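# Hang picture frame level on screw shank

## Task

Get the picture frame hanging on the screw with no support, sitting on the shank rather than the screw head, positioned at its balance point so it hangs level; the loose display board must still be standing on its own when you finish.

## Robot and tools

Robot: two arms, left_arm and right_arm, each with a parallel two-finger gripper. Results give each gripper's end_effector_position (metres) and end_effector_quat_wxyz (w first) in the scene frame: origin at table-top height, halfway between the nominal arm bases; +x points out over the table, +z up, and left_arm sits on the +y side (arm names do not match image left/right). Reported hand poses can be off by a few centimetres, more when reaching far; a BASES line, if present, gives calibrated base positions. In a gripper's own frame the fingers point along +z and close along y; the reported position is the point between the pads, roughly 5 mm short of the fingertips.

The row: every commanded pose is one row of 16 numbers covering both arms, always all 16 even if one arm is idle: left_arm x, y, z, qw, qx, qy, qz, opening, then right_arm in the same order. x, y, z are an absolute target position in metres and the quaternion an absolute target orientation, both in the scene frame. Opening runs from -1 (closed) to +1 (fully open, 0.070 m). Closing fully takes about 1 s. To hold an arm still, repeat its last reported position and a fixed quaternion you choose, plus the opening it should keep; do not copy a drifted quaternion from results. Each control step the controller clamps the command to within 70 mm and 16 degrees of the measured pose.

execute_actions takes "actions": a list with zero or one item. Empty list = look (returns state and pictures). An item with "rows" (1 to 15 rows) and "steps" (1 to 15, default 15; each step 1/30 s; last row repeats if rows run out) is an action; it needs at least 5 steps, and its result is sampled 5 steps before the end, those remaining steps running afterwards. An item with only "steps" (up to 300) is a wait counted from the previous result, including your reply time. Here a target more than 0.6 m from the arm's last reported position along any gripper axis gets the call refused. Optional "cameras": list of names, ["all"], or [] for none; pictures come only for an empty action list or if requested.

move: "target" is one 16-number row or a list of up to 15 rows (no 0.6 m restriction). Grippers travel straight lines to the absolute poses, all finishing together, lasting 0.5 s minimum and cut off at 10 s total. "speed" in m/s, 0.002 to 0.5 (default 0.25; rotation up to twice that in rad/s), one value or one per target. "blend" in metres rounds corners at intermediate targets (default 0 = stop at each). "blocking": false returns about 0.5 s after start while motion continues. No obstacle avoidance, including the other arm. Faster moves lag, stray and hit harder; targets set beyond a contact press harder. A changed opening in the first target is sent at start; in later targets it is applied after all arms stop there. Result adds a move: line: done, off_target, moving, held, fault, plus limits (paced = pose clipped, held = steps withheld). Done/off_target say nothing about contact. Avoid paths near an arm's own base or wrist near the waist axis; the shoulder posture can flip.

wait: "seconds" 0 to 10; lets time run, ends early if a move finishes. stop: brakes the current move (needs room; fingers keep going). zoom_image: "camera" (cam_head_left, cam_head_right, cam_left_wrist, cam_right_wrist) and "region" [x0, y0, x1, y1] pixels from the top-left, at most 504x504, on that camera's most recent image. finished_scene: "scene" = the current scene's number; ends it irreversibly and grades it; its result gives the following task. If resuming from a summary, first send execute_actions with an empty list.

All cameras are 896x504; head cameras are fixed, wrist cameras ride on the hands and may lag while moving. Calibration given is approximate.

Gripping: grip_measured is the measured opening on the command scale. To hold something, command about 0.05 below the reading at first contact for full force (less for a lighter hold). Very thin parts (under about 2 mm) get reduced force. Pads push roughly 20 N max.

Hazards: hitting a joint's contact-torque limit (waist, shoulder, elbow 21.6 N m; forearm roll, wrist pitch, wrist roll 7.52 N m, wrist motors only about 4 N m) freezes that arm for 10 s. Motor heat rises with loads, stretched arms or pushing at unreachable poses; MOTOR HOT appears at 65 °C, and at 80 °C the arm goes limp and drops what it holds. The clearance check withholds commands bringing the arms too close but does not guarantee no contact; hard arm-to-arm collisions can fail the task. Objects may get brief random tugs or pushes. Avoid drops, releasing moving parts, slams and hard pushes, and never let anything end up off the table. Let go of the frame only once it rests on the shank, balanced and level, and keep the board upright.

Each tool is called after "Request:" as name(argument=value, ...), one argument or row to a line, values as JSON.

## Session

Request:
execute_actions(
  actions=[],
  cameras=["all"],
)

Scene clock: 0.00 s of 4500.00 s.
left_arm: end_effector_position=(+0.3510, +0.5999, +0.2155) grip_measured=+0.59 end_effector_quat_wxyz=(+0.247, -0.380, +0.744, +0.491) | right_arm: end_effector_position=(+0.3748, -0.3621, +0.2306) grip_measured=+0.98 end_effector_quat_wxyz=(+0.266, -0.127, +0.954, +0.046)
Joint positions: left_arm=[0.435 2.012 -1.399 1.391 1.016 -1.325 0.056] | right_arm=[-0.326 1.505 -1.187 0.405 0.93 -0.792 0.069]
Joint torques (N m): no reading
Motor temperatures (°C): left_arm=[31 31 32 33 36 30] | right_arm=[30 30 33 35 39 32]
Hand target: left_arm +0.3510, +0.5999, +0.2155; +0.247, -0.380, +0.744, +0.491 | right_arm +0.3748, -0.3621, +0.2306; +0.266, -0.127, +0.954, +0.046

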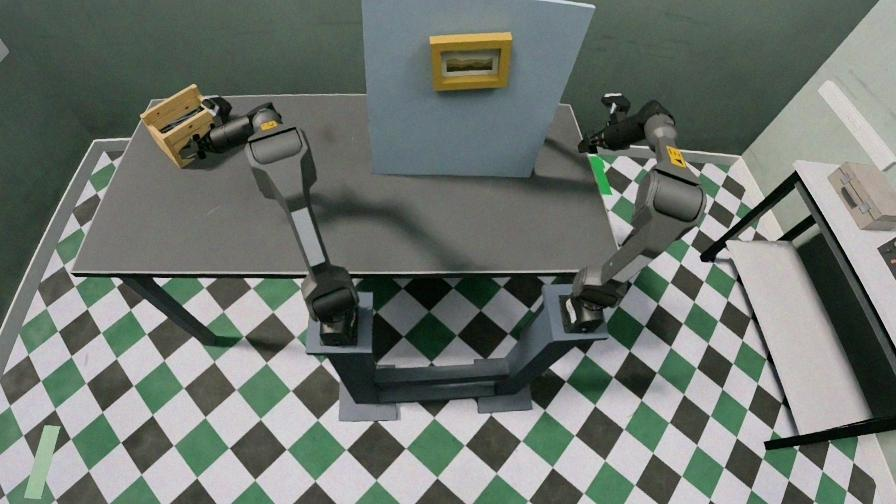

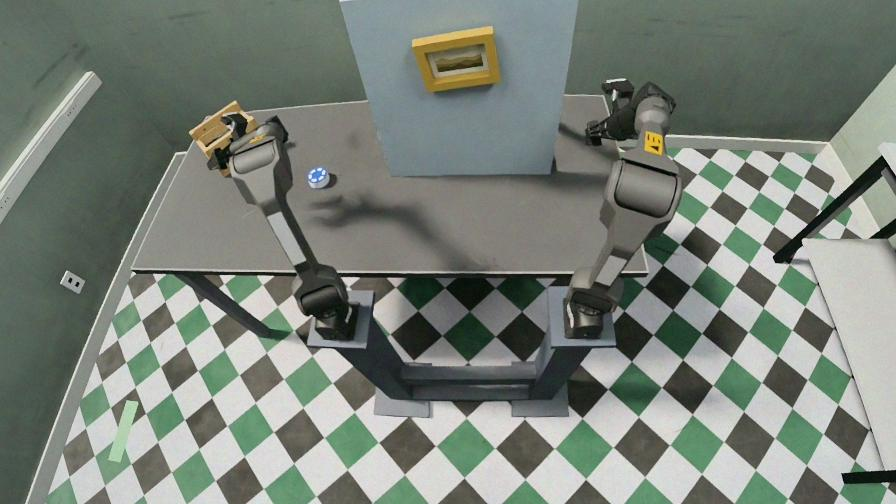

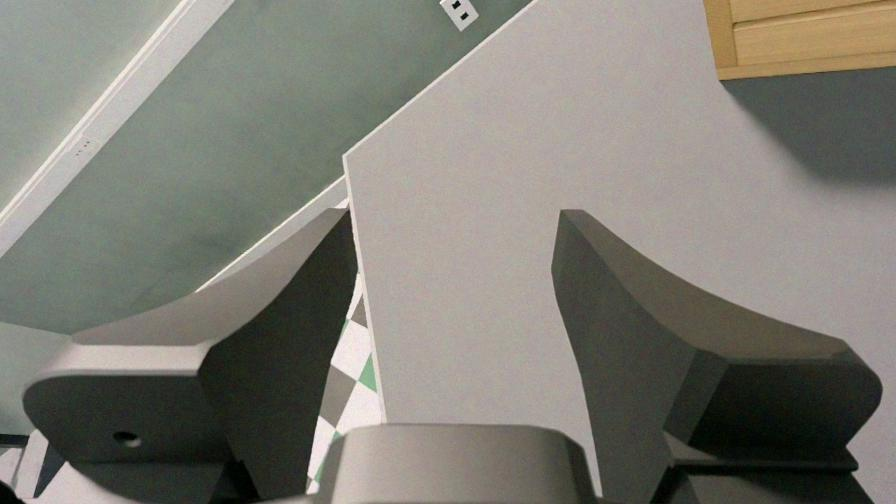

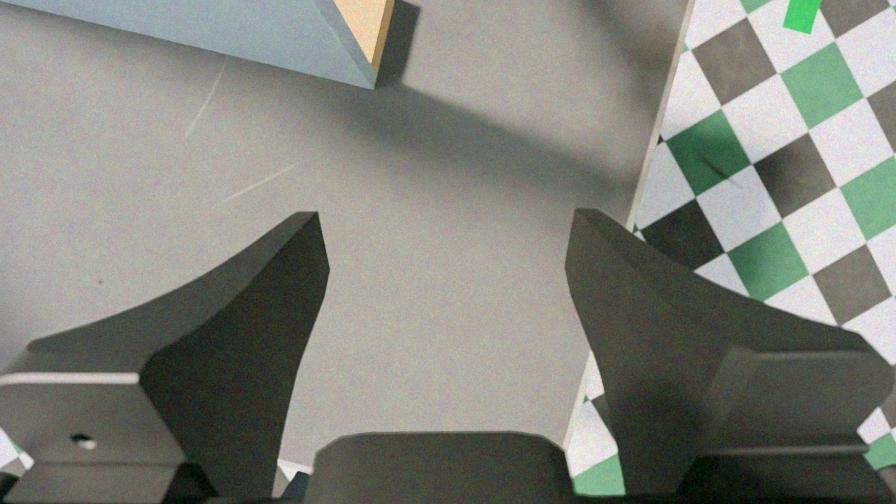

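Request:
zoom_image(
  camera="cam_head_left",
  region=[370, 0, 600, 190],
)

Request:
zoom_image(
  camera="cam_head_right",
  region=[340, 0, 600, 190],
)

Request:
zoom_image(
  camera="cam_head_right",
  region=[395, 10, 515, 100],
)

Request:
zoom_image(
  camera="cam_head_left",
  region=[415, 15, 535, 105],
)

Scaled by 2.191 from the camera's 896x504 image, which has a finer 1280x720 frame.

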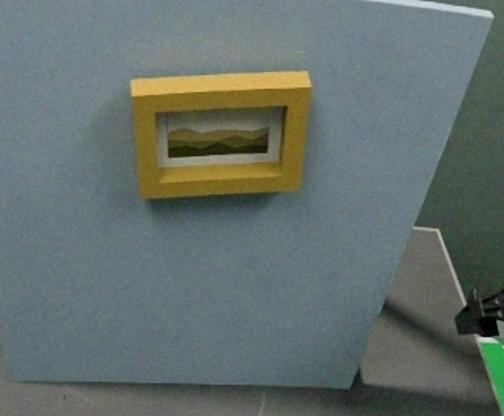

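Scaled by 1.938 from the camera's 896x504 image, which has a finer 1280x720 frame.

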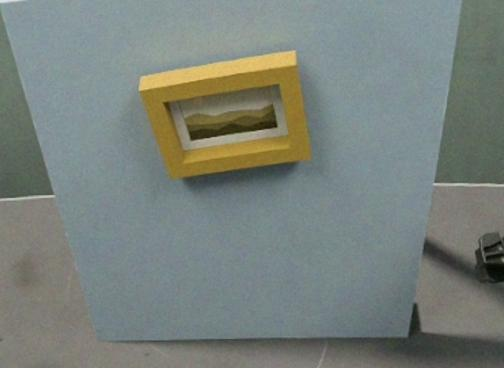

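Scaled by 4.200 from the camera's 896x504 image, which has a finer 1280x720 frame.

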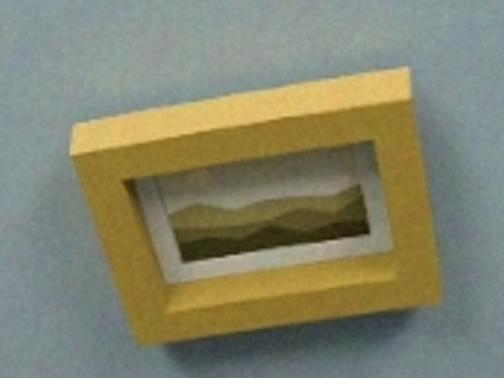

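Scaled by 4.200 from the camera's 896x504 image, which has a finer 1280x720 frame.

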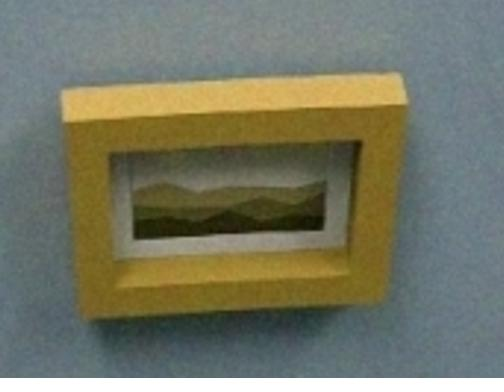

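Request:
move(
  target=[0.3510,0.5999,0.2155,0.247,-0.380,0.744,0.491,0.59, 0.385,-0.055,0.333,0.4625,-0.5349,0.4625,-0.5349,1.0],
  speed=0.4,
)

Scene clock: 18.23 s of 4500.00 s.
left_arm: end_effector_position=(+0.3508, +0.6000, +0.2155) grip_measured=+0.59 end_effector_quat_wxyz=(+0.247, -0.380, +0.744, +0.491) | right_arm: end_effector_position=(+0.3849, -0.0546, +0.3335) grip_measured=+0.98 end_effector_quat_wxyz=(-0.432, +0.544, -0.491, +0.525)
Joint positions: left_arm=[0.435 2.013 -1.399 1.391 1.018 -1.325 0.056] | right_arm=[1.065 1.68 -1.105 -1.74 1.109 0.361 0.069]
Joint torques (N m): left_arm=[-0.62 -7.63 -3.41 0.53 0.5 -0.11] | right_arm=[-0.51 -6.64 -3.42 -0.94 0.24 0.35]
Motor temperatures (°C): left_arm=[31 32 33 33 36 30] | right_arm=[30 31 34 35 39 32]
Hand target: left_arm +0.3510, +0.5999, +0.2155; +0.247, -0.380, +0.744, +0.491 | right_arm +0.3849, -0.0549, +0.3332; -0.432, +0.544, -0.492, +0.525
Off the commanded pose: left_arm 0.000 m, 0 deg | right_arm 0.001 m, 5 deg.
joint sent to its limit (right arm) — joint 4 (forearm roll), lower limit.
Kept back: nothing.
move: off_target (right_arm)
camera_calibration:
cam_left_wrist: T_world_to_cam=[[0.800828, -0.211141, -0.560441, -0.0299425], [-0.482033, -0.782587, -0.393956, 0.724194], [-0.355414, 0.585642, -0.728494, 0.0520087], [0, 0, 0, 1]] pos_world=[0.391549, 0.529965, 0.306408]
cam_right_wrist: T_world_to_cam=[[0.0695192, 0.105689, 0.991966, -0.351188], [-0.637671, -0.75999, 0.125663, 0.155745], [0.767165, -0.641284, 0.0145611, -0.216789], [0, 0, 0, 1]] pos_world=[0.290042, 0.0164583, 0.331952]

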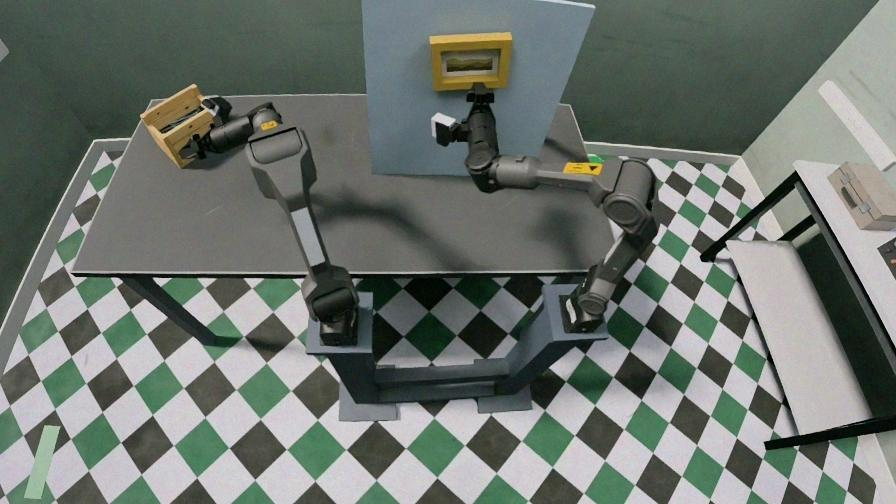

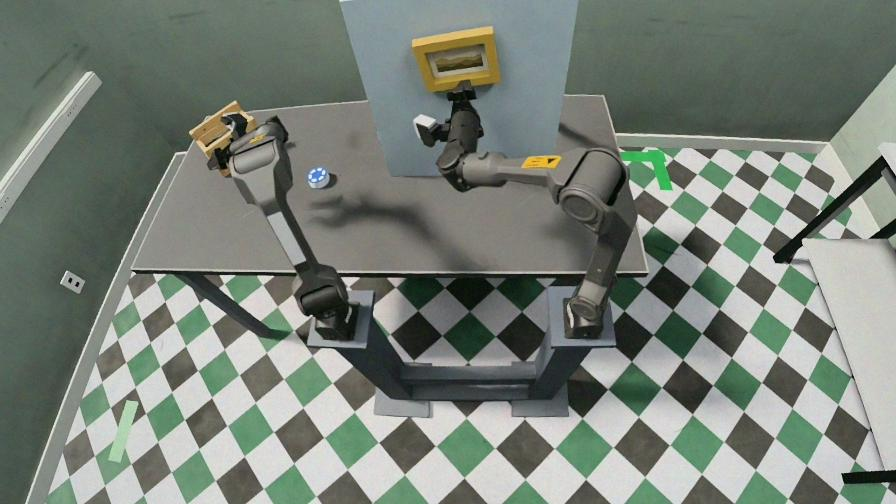

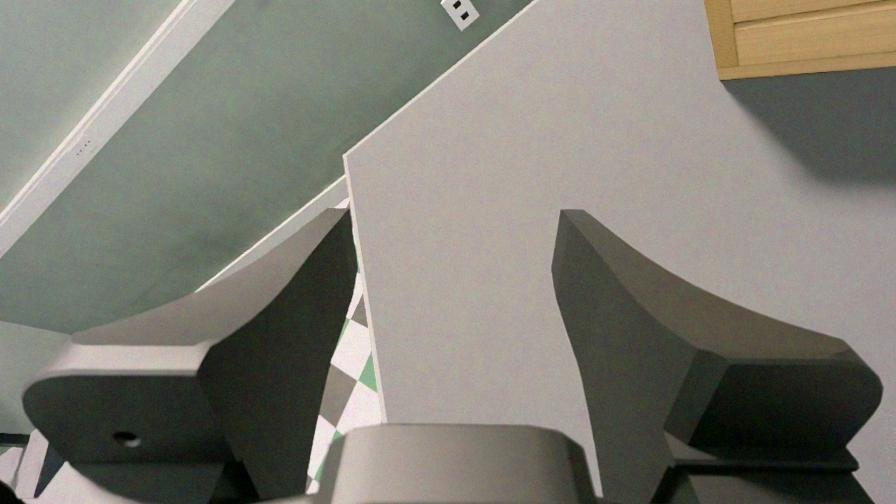

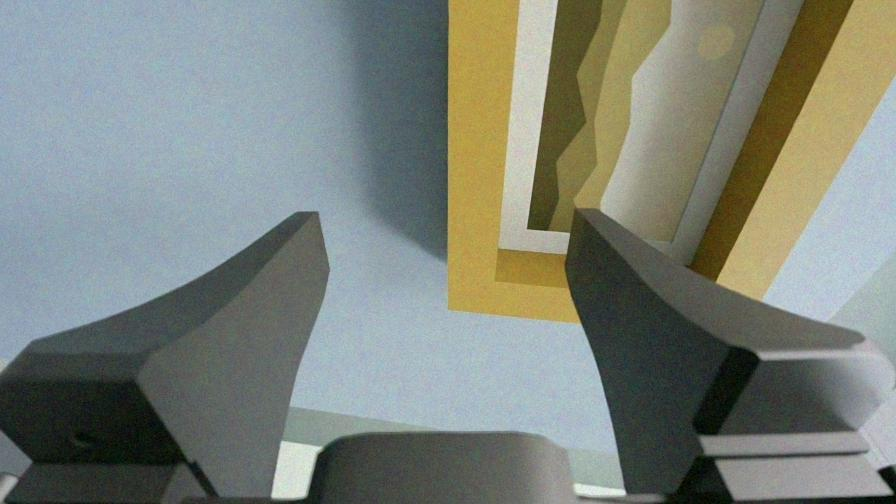

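Request:
zoom_image(
  camera="cam_head_left",
  region=[415, 20, 535, 140],
)

Request:
zoom_image(
  camera="cam_head_right",
  region=[395, 20, 515, 140],
)

Scaled by 4.200 from the camera's 896x504 image, which has a finer 1280x720 frame.

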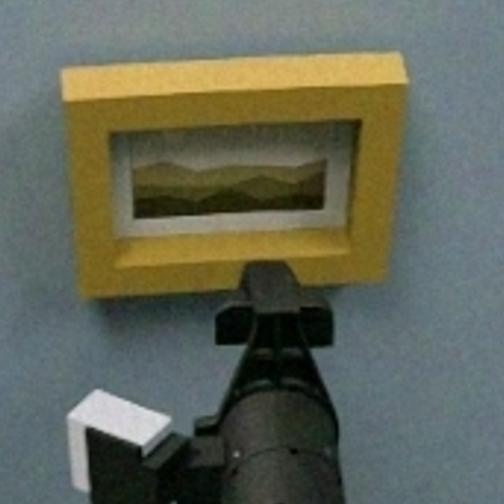

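Scaled by 4.200 from the camera's 896x504 image, which has a finer 1280x720 frame.

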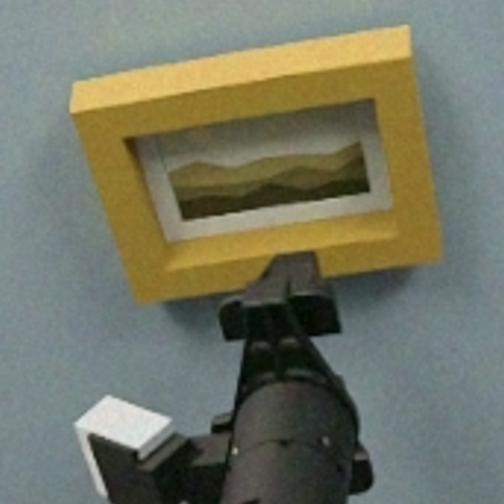

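Request:
move(
  target=[0.3510,0.5999,0.2155,0.247,-0.380,0.744,0.491,0.59, 0.413,-0.047,0.339,-0.432,0.544,-0.491,0.525,1.0],
  speed=0.15,
)

Scene clock: 22.37 s of 4500.00 s.
left_arm: end_effector_position=(+0.3508, +0.6000, +0.2155) grip_measured=+0.59 end_effector_quat_wxyz=(+0.247, -0.380, +0.744, +0.491) | right_arm: end_effector_position=(+0.4133, -0.0468, +0.3394) grip_measured=+0.98 end_effector_quat_wxyz=(-0.430, +0.545, -0.493, +0.524)
Joint positions: left_arm=[0.435 2.013 -1.399 1.391 1.018 -1.325 0.056] | right_arm=[1.002 1.744 -1.22 -1.74 1.046 0.312 0.069]
Joint torques (N m): left_arm=[-0.58 -7.67 -3.17 0.52 0.48 -0.07] | right_arm=[0.71 -7.06 -3.39 -0.93 0.45 0.22]
Motor temperatures (°C): left_arm=[31 32 33 33 36 30] | right_arm=[30 31 34 35 39 32]
Hand target: left_arm +0.3510, +0.5999, +0.2155; +0.247, -0.380, +0.744, +0.491 | right_arm +0.4130, -0.0469, +0.3391; -0.430, +0.545, -0.493, +0.524
Off the commanded pose: left_arm 0.000 m, 0 deg | right_arm 0.001 m, 0 deg.
joint read past its limit (right arm) — joint 4 (forearm roll), lower limit.
joint sent to its limit (right arm) — joint 4 (forearm roll), lower limit.
Kept back: nothing.
move: done
camera_calibration:
cam_left_wrist: T_world_to_cam=[[0.800828, -0.211141, -0.560441, -0.0299425], [-0.482033, -0.782587, -0.393956, 0.724194], [-0.355414, 0.585642, -0.728494, 0.0520087], [0, 0, 0, 1]] pos_world=[0.391549, 0.529965, 0.306408]
cam_right_wrist: T_world_to_cam=[[0.0744305, 0.105712, 0.991607, -0.361707], [-0.639409, -0.758001, 0.128802, 0.17875], [0.765256, -0.64363, 0.0111749, -0.231862], [0, 0, 0, 1]] pos_world=[0.31865, 0.0244967, 0.338239]

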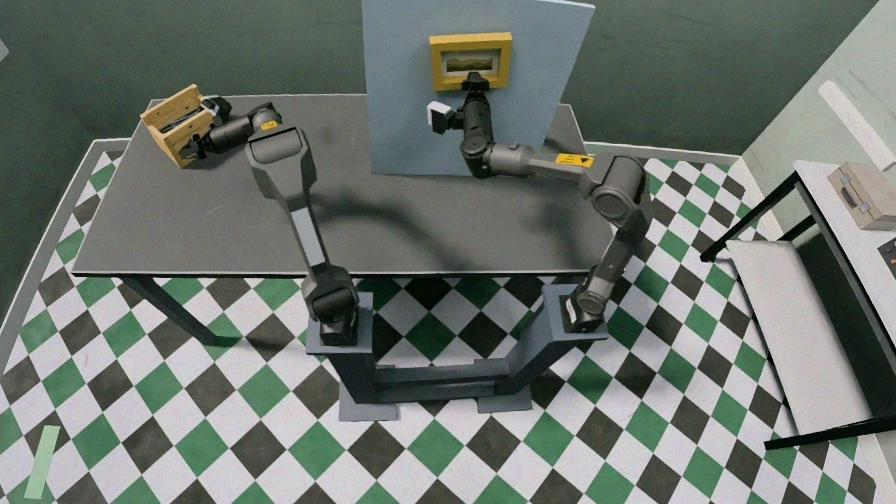

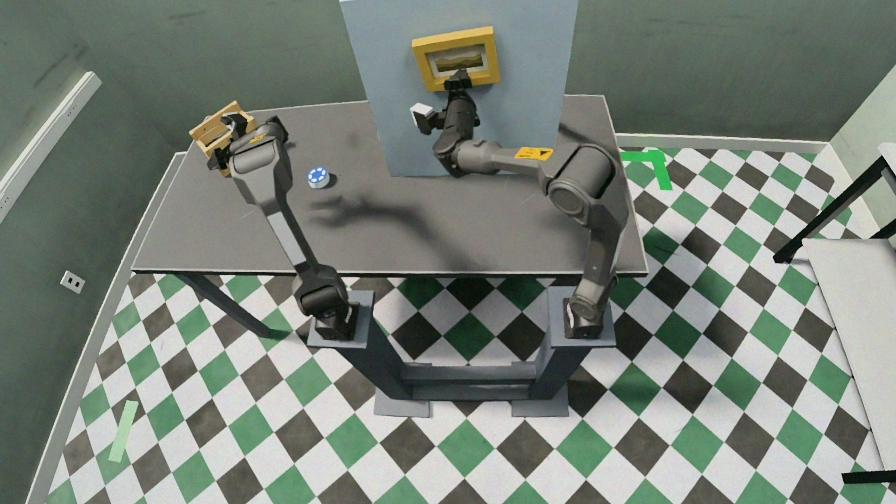

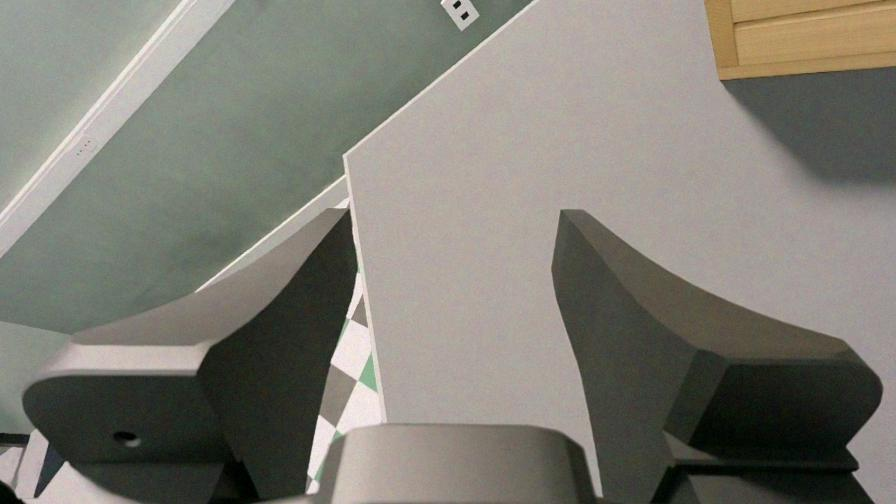

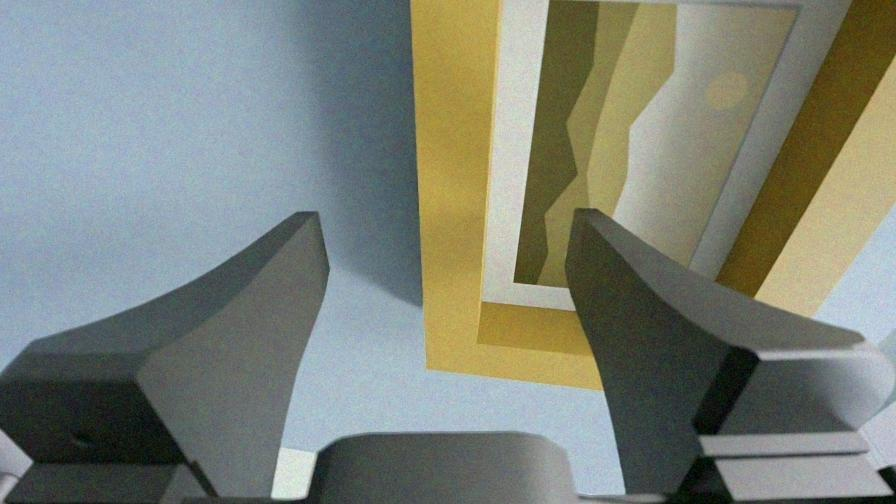

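Request:
move(
  target=[
    [0.3510,0.5999,0.2155,0.247,-0.380,0.744,0.491,0.59, 0.437,-0.048,0.339,-0.430,0.545,-0.493,0.524,1.0],
    [0.3510,0.5999,0.2155,0.247,-0.380,0.744,0.491,0.59, 0.437,-0.048,0.339,-0.430,0.545,-0.493,0.524,-0.62],
  ],
  speed=0.12,
  cameras=["cam_right_wrist","cam_head_left","cam_head_right"],
)

Scene clock: 24.80 s of 4500.00 s.
left_arm: end_effector_position=(+0.3508, +0.6000, +0.2155) grip_measured=+0.59 end_effector_quat_wxyz=(+0.247, -0.380, +0.744, +0.491) | right_arm: end_effector_position=(+0.4371, -0.0487, +0.3405) grip_measured=-0.40 end_effector_quat_wxyz=(-0.427, +0.545, -0.497, +0.523)
Joint positions: left_arm=[0.435 2.013 -1.399 1.391 1.018 -1.325 0.056] | right_arm=[0.942 1.786 -1.291 -1.74 0.99 0.285 0.021]
Joint torques (N m): left_arm=[-0.58 -7.81 -3.01 0.58 0.44 -0.12] | right_arm=[0.71 -5.55 -3.1 -0.88 -0.13 0.18]
Motor temperatures (°C): left_arm=[31 33 33 33 36 30] | right_arm=[30 31 34 35 39 32]
Hand target: left_arm +0.3510, +0.5999, +0.2155; +0.247, -0.380, +0.744, +0.491 | right_arm +0.4370, -0.0479, +0.3391; -0.426, +0.546, -0.497, +0.522
Off the commanded pose: left_arm 0.000 m, 0 deg | right_arm 0.002 m, 1 deg.
joint sent to its limit (right arm) — joint 4 (forearm roll), lower limit.
Kept back: nothing.
move: done
camera_calibration:
cam_right_wrist: T_world_to_cam=[[0.083549, 0.10348, 0.991116, -0.368267], [-0.64374, -0.753607, 0.132948, 0.193061], [0.760669, -0.649129, 0.00365128, -0.246978], [0, 0, 0, 1]] pos_world=[0.342918, 0.02328, 0.34023]
Images, in order (width x height): cam_head_left 896x504, cam_head_right 896x504, cam_right_wrist 896x504.

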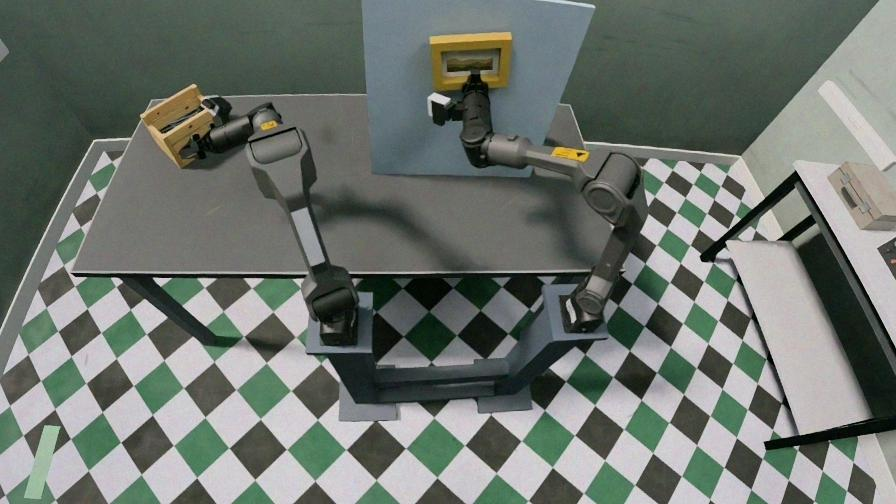

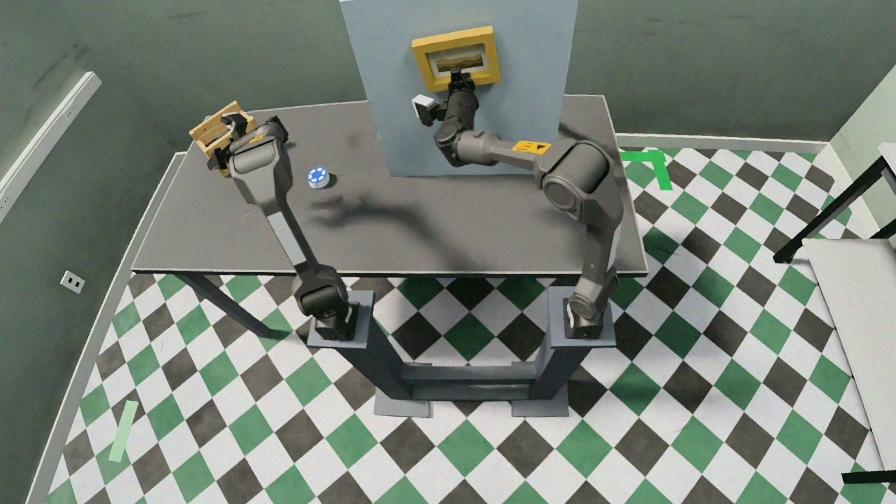

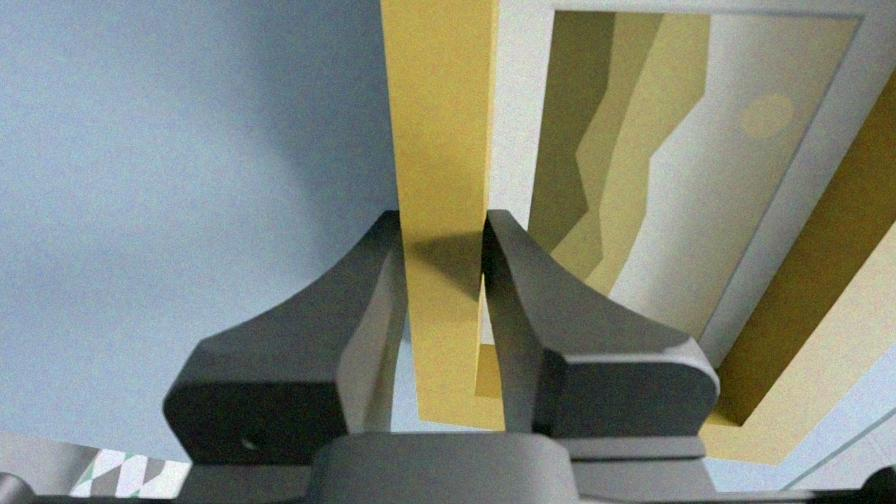

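Request:
move(
  target=[0.3510,0.5999,0.2155,0.247,-0.380,0.744,0.491,0.59, 0.437,-0.0487,0.3460,-0.427,0.545,-0.497,0.523,-0.62],
  speed=0.06,
  cameras=["cam_right_wrist","cam_head_left","cam_head_right"],
)

Scene clock: 26.50 s of 4500.00 s.
left_arm: end_effector_position=(+0.3508, +0.6000, +0.2155) grip_measured=+0.59 end_effector_quat_wxyz=(+0.247, -0.380, +0.744, +0.491) | right_arm: end_effector_position=(+0.4370, -0.0485, +0.3454) grip_measured=-0.40 end_effector_quat_wxyz=(-0.427, +0.546, -0.497, +0.523)
Joint positions: left_arm=[0.435 2.013 -1.399 1.391 1.018 -1.325 0.056] | right_arm=[0.942 1.78 -1.305 -1.727 0.985 0.259 0.021]
Joint torques (N m): left_arm=[-0.6 -7.67 -3.15 0.63 0.41 -0.07] | right_arm=[-1.17 -9.33 -5.38 -1.41 0.62 0.43]
Motor temperatures (°C): left_arm=[31 33 33 33 36 30] | right_arm=[30 31 34 35 39 32]
Hand target: left_arm +0.3510, +0.5999, +0.2155; +0.247, -0.380, +0.744, +0.491 | right_arm +0.4370, -0.0487, +0.3460; -0.427, +0.545, -0.497, +0.523
Off the commanded pose: left_arm 0.000 m, 0 deg | right_arm 0.001 m, 0 deg.
Kept back: nothing.
move: done
camera_calibration:
cam_right_wrist: T_world_to_cam=[[0.0850045, 0.104651, 0.99087, -0.373696], [-0.64217, -0.754619, 0.13479, 0.191184], [0.761834, -0.647765, 0.00305763, -0.24699], [0, 0, 0, 1]] pos_world=[0.342704, 0.0233871, 0.34527]
Images, in order (width x height): cam_head_left 896x504, cam_head_right 896x504, cam_right_wrist 896x504.

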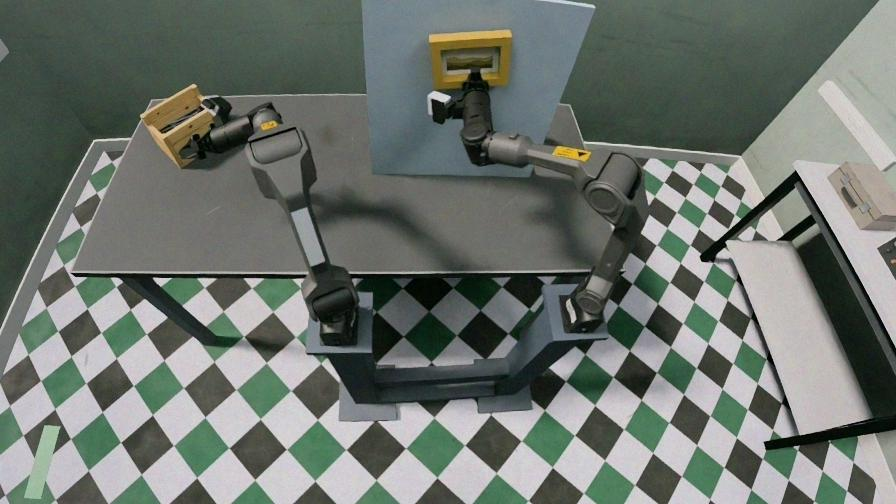

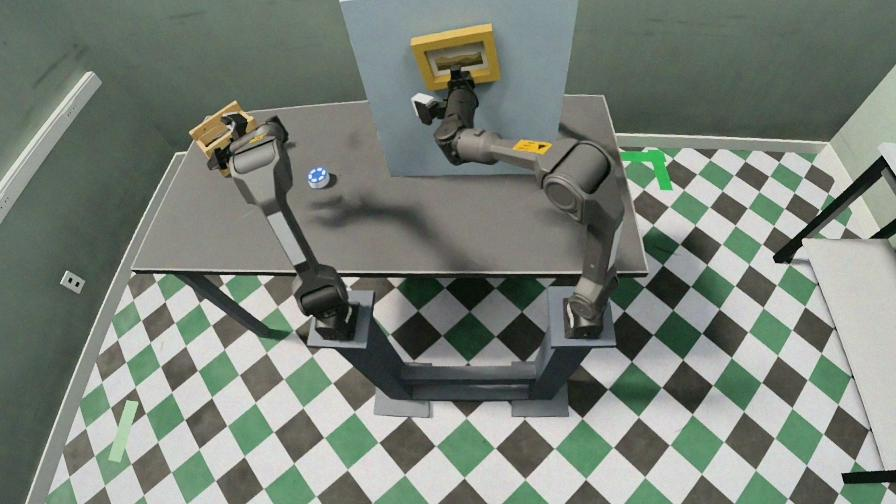

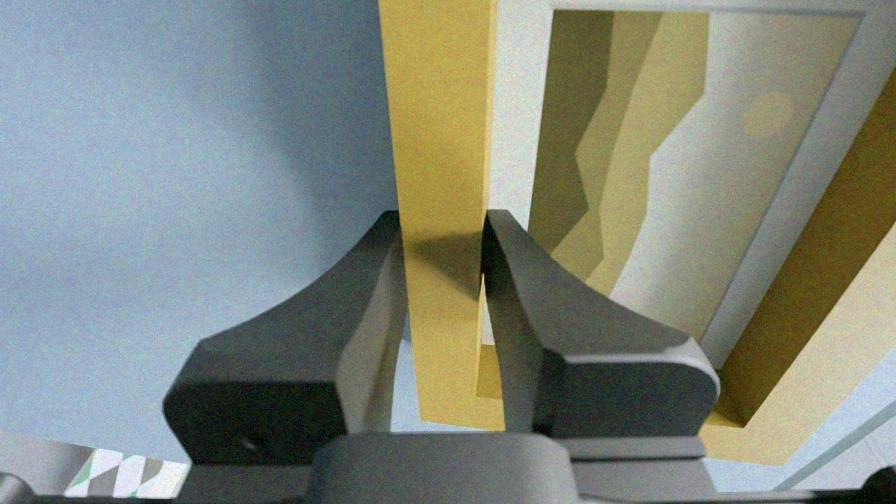

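Request:
move(
  target=[0.3510,0.5999,0.2155,0.247,-0.380,0.744,0.491,0.59, 0.437,-0.0415,0.3465,-0.4649,0.5131,-0.5331,0.4861,-0.62],
  speed=0.08,
  cameras=["cam_right_wrist","cam_head_left","cam_head_right"],
)

Request:
zoom_image(
  camera="cam_head_left",
  region=[415, 15, 535, 105],
)

Request:
zoom_image(
  camera="cam_head_right",
  region=[395, 10, 515, 100],
)

Scene clock: 28.10 s of 4500.00 s.
left_arm: end_effector_position=(+0.3508, +0.6000, +0.2155) grip_measured=+0.59 end_effector_quat_wxyz=(+0.247, -0.380, +0.744, +0.491) | right_arm: end_effector_position=(+0.4371, -0.0418, +0.3463) grip_measured=-0.40 end_effector_quat_wxyz=(-0.465, +0.513, -0.533, +0.486)
Joint positions: left_arm=[0.435 2.013 -1.399 1.391 1.018 -1.325 0.056] | right_arm=[0.949 1.789 -1.326 -1.714 0.976 0.387 0.021]
Joint torques (N m): left_arm=[-0.72 -7.71 -3.13 0.62 0.36 -0.05] | right_arm=[-0.69 -7.58 -5.22 -1.18 0.43 0.03]
Motor temperatures (°C): left_arm=[31 33 33 33 36 30] | right_arm=[30 31 34 35 39 32]
Hand target: left_arm +0.3510, +0.5999, +0.2155; +0.247, -0.380, +0.744, +0.491 | right_arm +0.4370, -0.0415, +0.3465; -0.465, +0.513, -0.533, +0.486
Off the commanded pose: left_arm 0.000 m, 0 deg | right_arm 0.000 m, 0 deg.
Kept back: nothing.
move: done
camera_calibration:
cam_right_wrist: T_world_to_cam=[[0.0839563, -0.0395209, 0.995685, -0.382462], [-0.643365, -0.765187, 0.0238767, 0.234703], [0.760942, -0.642594, -0.0896686, -0.210081], [0, 0, 0, 1]] pos_world=[0.342969, 0.0294799, 0.35637]
Images, in order (width x height): cam_head_left 896x504, cam_head_right 896x504, cam_right_wrist 896x504.

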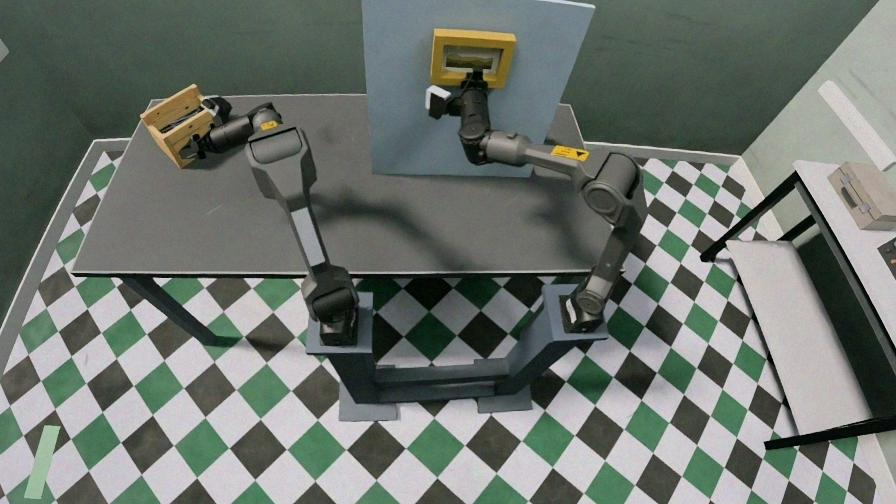

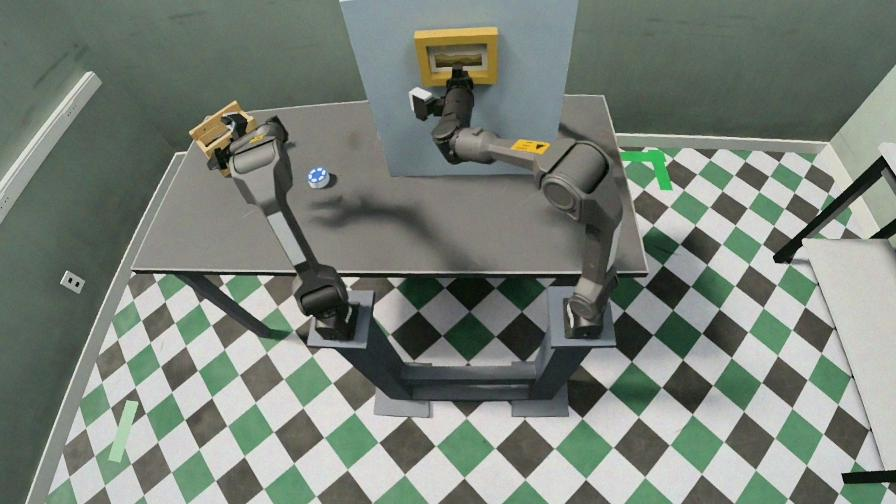

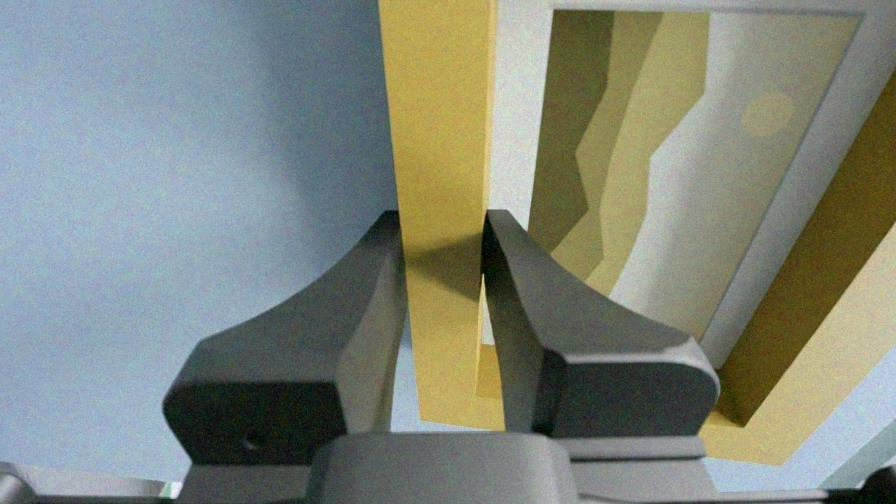

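Scaled by 4.200 from the camera's 896x504 image, which has a finer 1280x720 frame.

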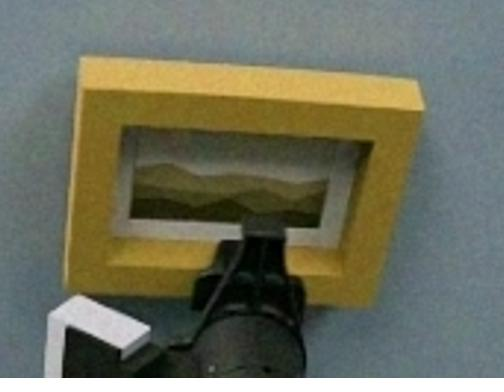

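Scaled by 4.200 from the camera's 896x504 image, which has a finer 1280x720 frame.

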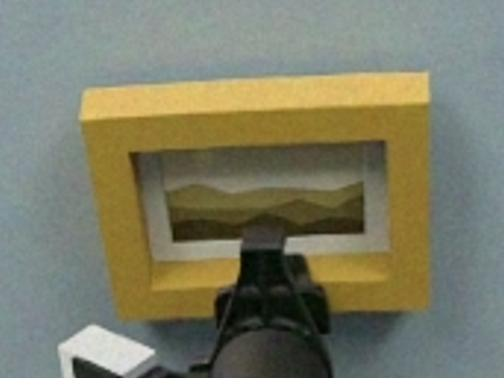

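Request:
move(
  target=[0.3510,0.5999,0.2155,0.247,-0.380,0.744,0.491,0.59, 0.437,-0.0413,0.3390,-0.4649,0.5131,-0.5331,0.4861,-0.62],
  speed=0.04,
  cameras=["cam_right_wrist"],
)

Scene clock: 30.93 s of 4500.00 s.
left_arm: end_effector_position=(+0.3508, +0.6000, +0.2155) grip_measured=+0.59 end_effector_quat_wxyz=(+0.247, -0.380, +0.744, +0.491) | right_arm: end_effector_position=(+0.4372, -0.0417, +0.3408) grip_measured=-0.40 end_effector_quat_wxyz=(-0.466, +0.512, -0.532, +0.487)
Joint positions: left_arm=[0.435 2.013 -1.399 1.391 1.018 -1.325 0.056] | right_arm=[0.949 1.796 -1.309 -1.735 0.981 0.419 0.021]
Joint torques (N m): left_arm=[-0.57 -7.86 -2.98 0.68 0.35 -0.05] | right_arm=[-0.05 -5.83 -3.11 -0.32 0.39 0.31]
Motor temperatures (°C): left_arm=[31 33 33 33 36 30] | right_arm=[30 31 34 35 39 32]
Hand target: left_arm +0.3510, +0.5999, +0.2155; +0.247, -0.380, +0.744, +0.491 | right_arm +0.4370, -0.0413, +0.3390; -0.465, +0.513, -0.533, +0.486
Off the commanded pose: left_arm 0.000 m, 0 deg | right_arm 0.002 m, 0 deg.
Kept back: nothing.
move: done
camera_calibration:
cam_right_wrist: T_world_to_cam=[[0.0796739, -0.0399067, 0.996022, -0.375243], [-0.643102, -0.765499, 0.0207725, 0.235925], [0.761624, -0.642199, -0.0866544, -0.211881], [0, 0, 0, 1]] pos_world=[0.342995, 0.0295556, 0.350489]
Images, in order (width x height): cam_right_wrist 896x504.

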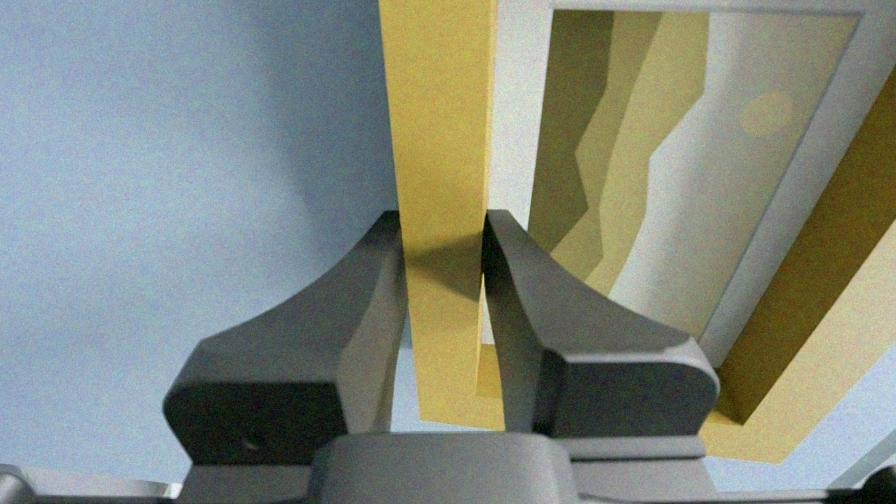

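Request:
move(
  target=[0.3510,0.5999,0.2155,0.247,-0.380,0.744,0.491,0.59, 0.4405,-0.0413,0.3450,-0.4649,0.5131,-0.5331,0.4861,-0.62],
  speed=0.04,
  cameras=["cam_head_left","cam_head_right"],
)

Scene clock: 34.87 s of 4500.00 s.
left_arm: end_effector_position=(+0.3508, +0.6000, +0.2155) grip_measured=+0.59 end_effector_quat_wxyz=(+0.247, -0.380, +0.744, +0.491) | right_arm: end_effector_position=(+0.4403, -0.0408, +0.3405) grip_measured=-0.40 end_effector_quat_wxyz=(-0.462, +0.516, -0.535, +0.484)
Joint positions: left_arm=[0.435 2.013 -1.399 1.391 1.018 -1.325 0.056] | right_arm=[0.943 1.802 -1.33 -1.713 0.967 0.39 0.021]
Joint torques (N m): left_arm=[-0.53 -7.82 -2.72 0.71 0.31 -0.01] | right_arm=[-4.19 -7.35 -6.78 -2.46 0.1 0.06]
Motor temperatures (°C): left_arm=[31 33 33 33 36 30] | right_arm=[30 31 34 35 39 32]
Hand target: left_arm +0.3510, +0.5999, +0.2155; +0.247, -0.380, +0.744, +0.491 | right_arm +0.4405, -0.0413, +0.3450; -0.465, +0.513, -0.533, +0.486
Off the commanded pose: left_arm 0.000 m, 0 deg | right_arm 0.004 m, 1 deg.
Kept back: nothing.
move: off_target (right_arm)
Images, in order (width x height): cam_head_left 896x504, cam_head_right 896x504.

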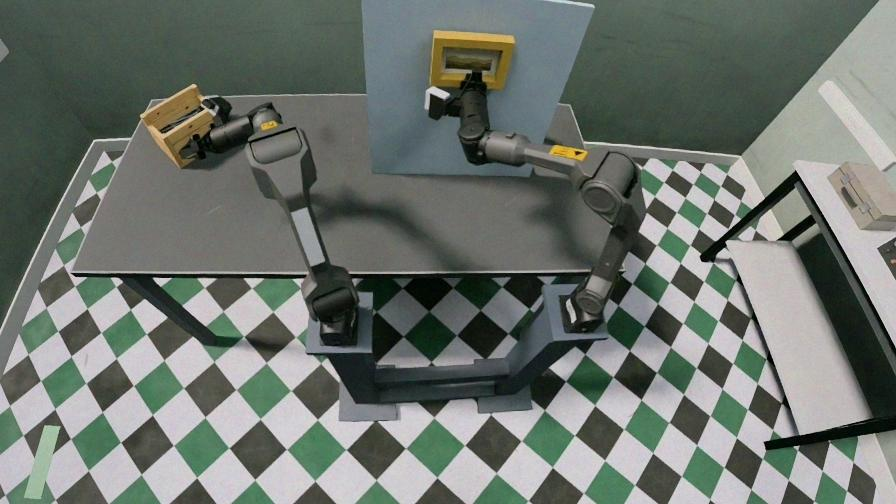

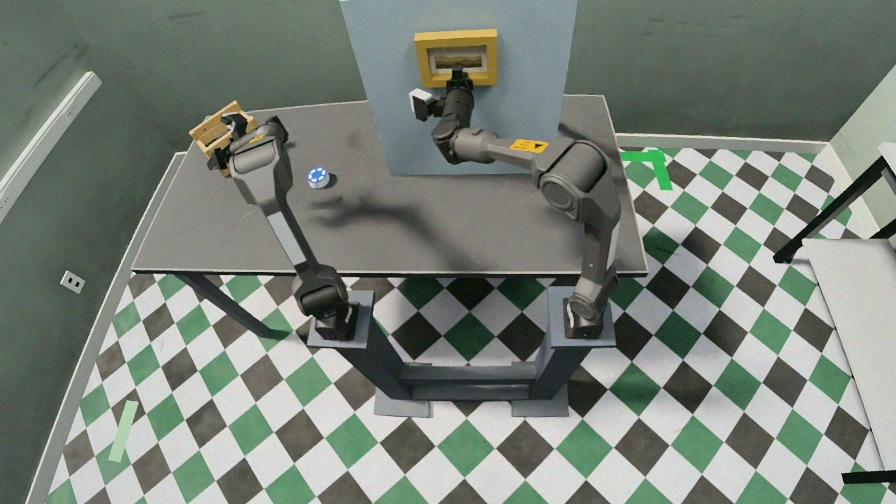

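Request:
execute_actions(
  actions=[],
  cameras=["cam_right_wrist"],
)

Request:
zoom_image(
  camera="cam_head_right",
  region=[330, 0, 600, 190],
)

Scene clock: 35.37 s of 4500.00 s.
left_arm: end_effector_position=(+0.3508, +0.6000, +0.2155) grip_measured=+0.59 end_effector_quat_wxyz=(+0.247, -0.380, +0.744, +0.491) | right_arm: end_effector_position=(+0.4405, -0.0404, +0.3443) grip_measured=-0.40 end_effector_quat_wxyz=(-0.465, +0.514, -0.532, +0.486)
Joint positions: left_arm=[0.435 2.013 -1.399 1.391 1.018 -1.325 0.056] | right_arm=[0.943 1.8 -1.333 -1.72 0.967 0.39 0.021]
Joint torques (N m): left_arm=[-0.56 -7.75 -2.98 0.7 0.31 -0.04] | right_arm=[-3.89 -10.43 -6.8 -2.33 0.92 0.12]
Motor temperatures (°C): left_arm=[31 33 33 33 36 30] | right_arm=[30 31 34 35 39 32]
Hand target: left_arm +0.3510, +0.5999, +0.2155; +0.247, -0.380, +0.744, +0.491 | right_arm +0.4405, -0.0413, +0.3450; -0.465, +0.513, -0.533, +0.486
Off the commanded pose: left_arm 0.000 m, 0 deg | right_arm 0.001 m, 0 deg.
Steps of this call (1-15: nothing new was sent). Readings (end_effector_position of left_arm | right_arm):
1: (+0.3508, +0.6000, +0.2155) | (+0.4403, -0.0408, +0.3405)
2: (+0.3508, +0.6000, +0.2155) | (+0.4404, -0.0407, +0.3407)
4: (+0.3508, +0.6000, +0.2155) | (+0.4404, -0.0407, +0.3407)
8: (+0.3508, +0.6000, +0.2155) | (+0.4405, -0.0404, +0.3418)
15: the state above
camera_calibration:
cam_right_wrist: T_world_to_cam=[[0.0846227, -0.0372024, 0.995718, -0.380929], [-0.641044, -0.76707, 0.0258206, 0.236175], [0.762825, -0.640484, -0.0887599, -0.213021], [0, 0, 0, 1]] pos_world=[0.346131, 0.0305541, 0.354292]
Images, in order (width x height): cam_right_wrist 896x504.

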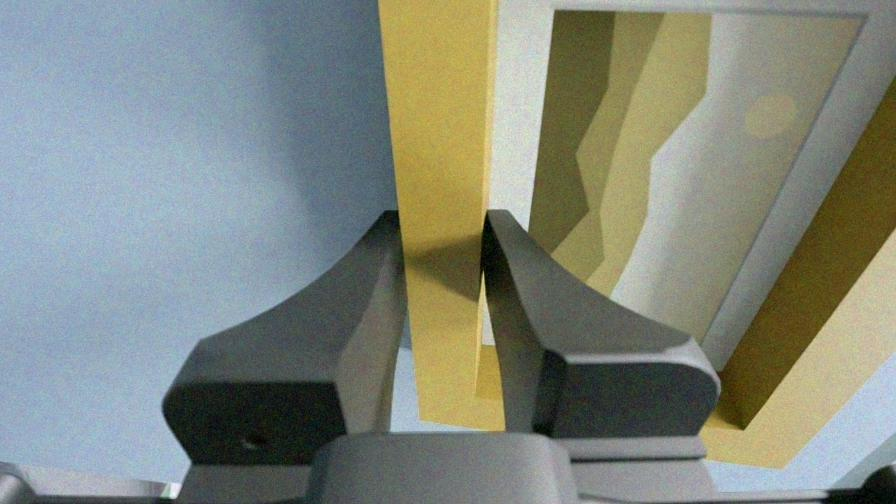

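This scene's latest camera images include none from cam_head_right. They are from: cam_right_wrist. cam_head_right's image comes with the result of a call that names it in "cameras".


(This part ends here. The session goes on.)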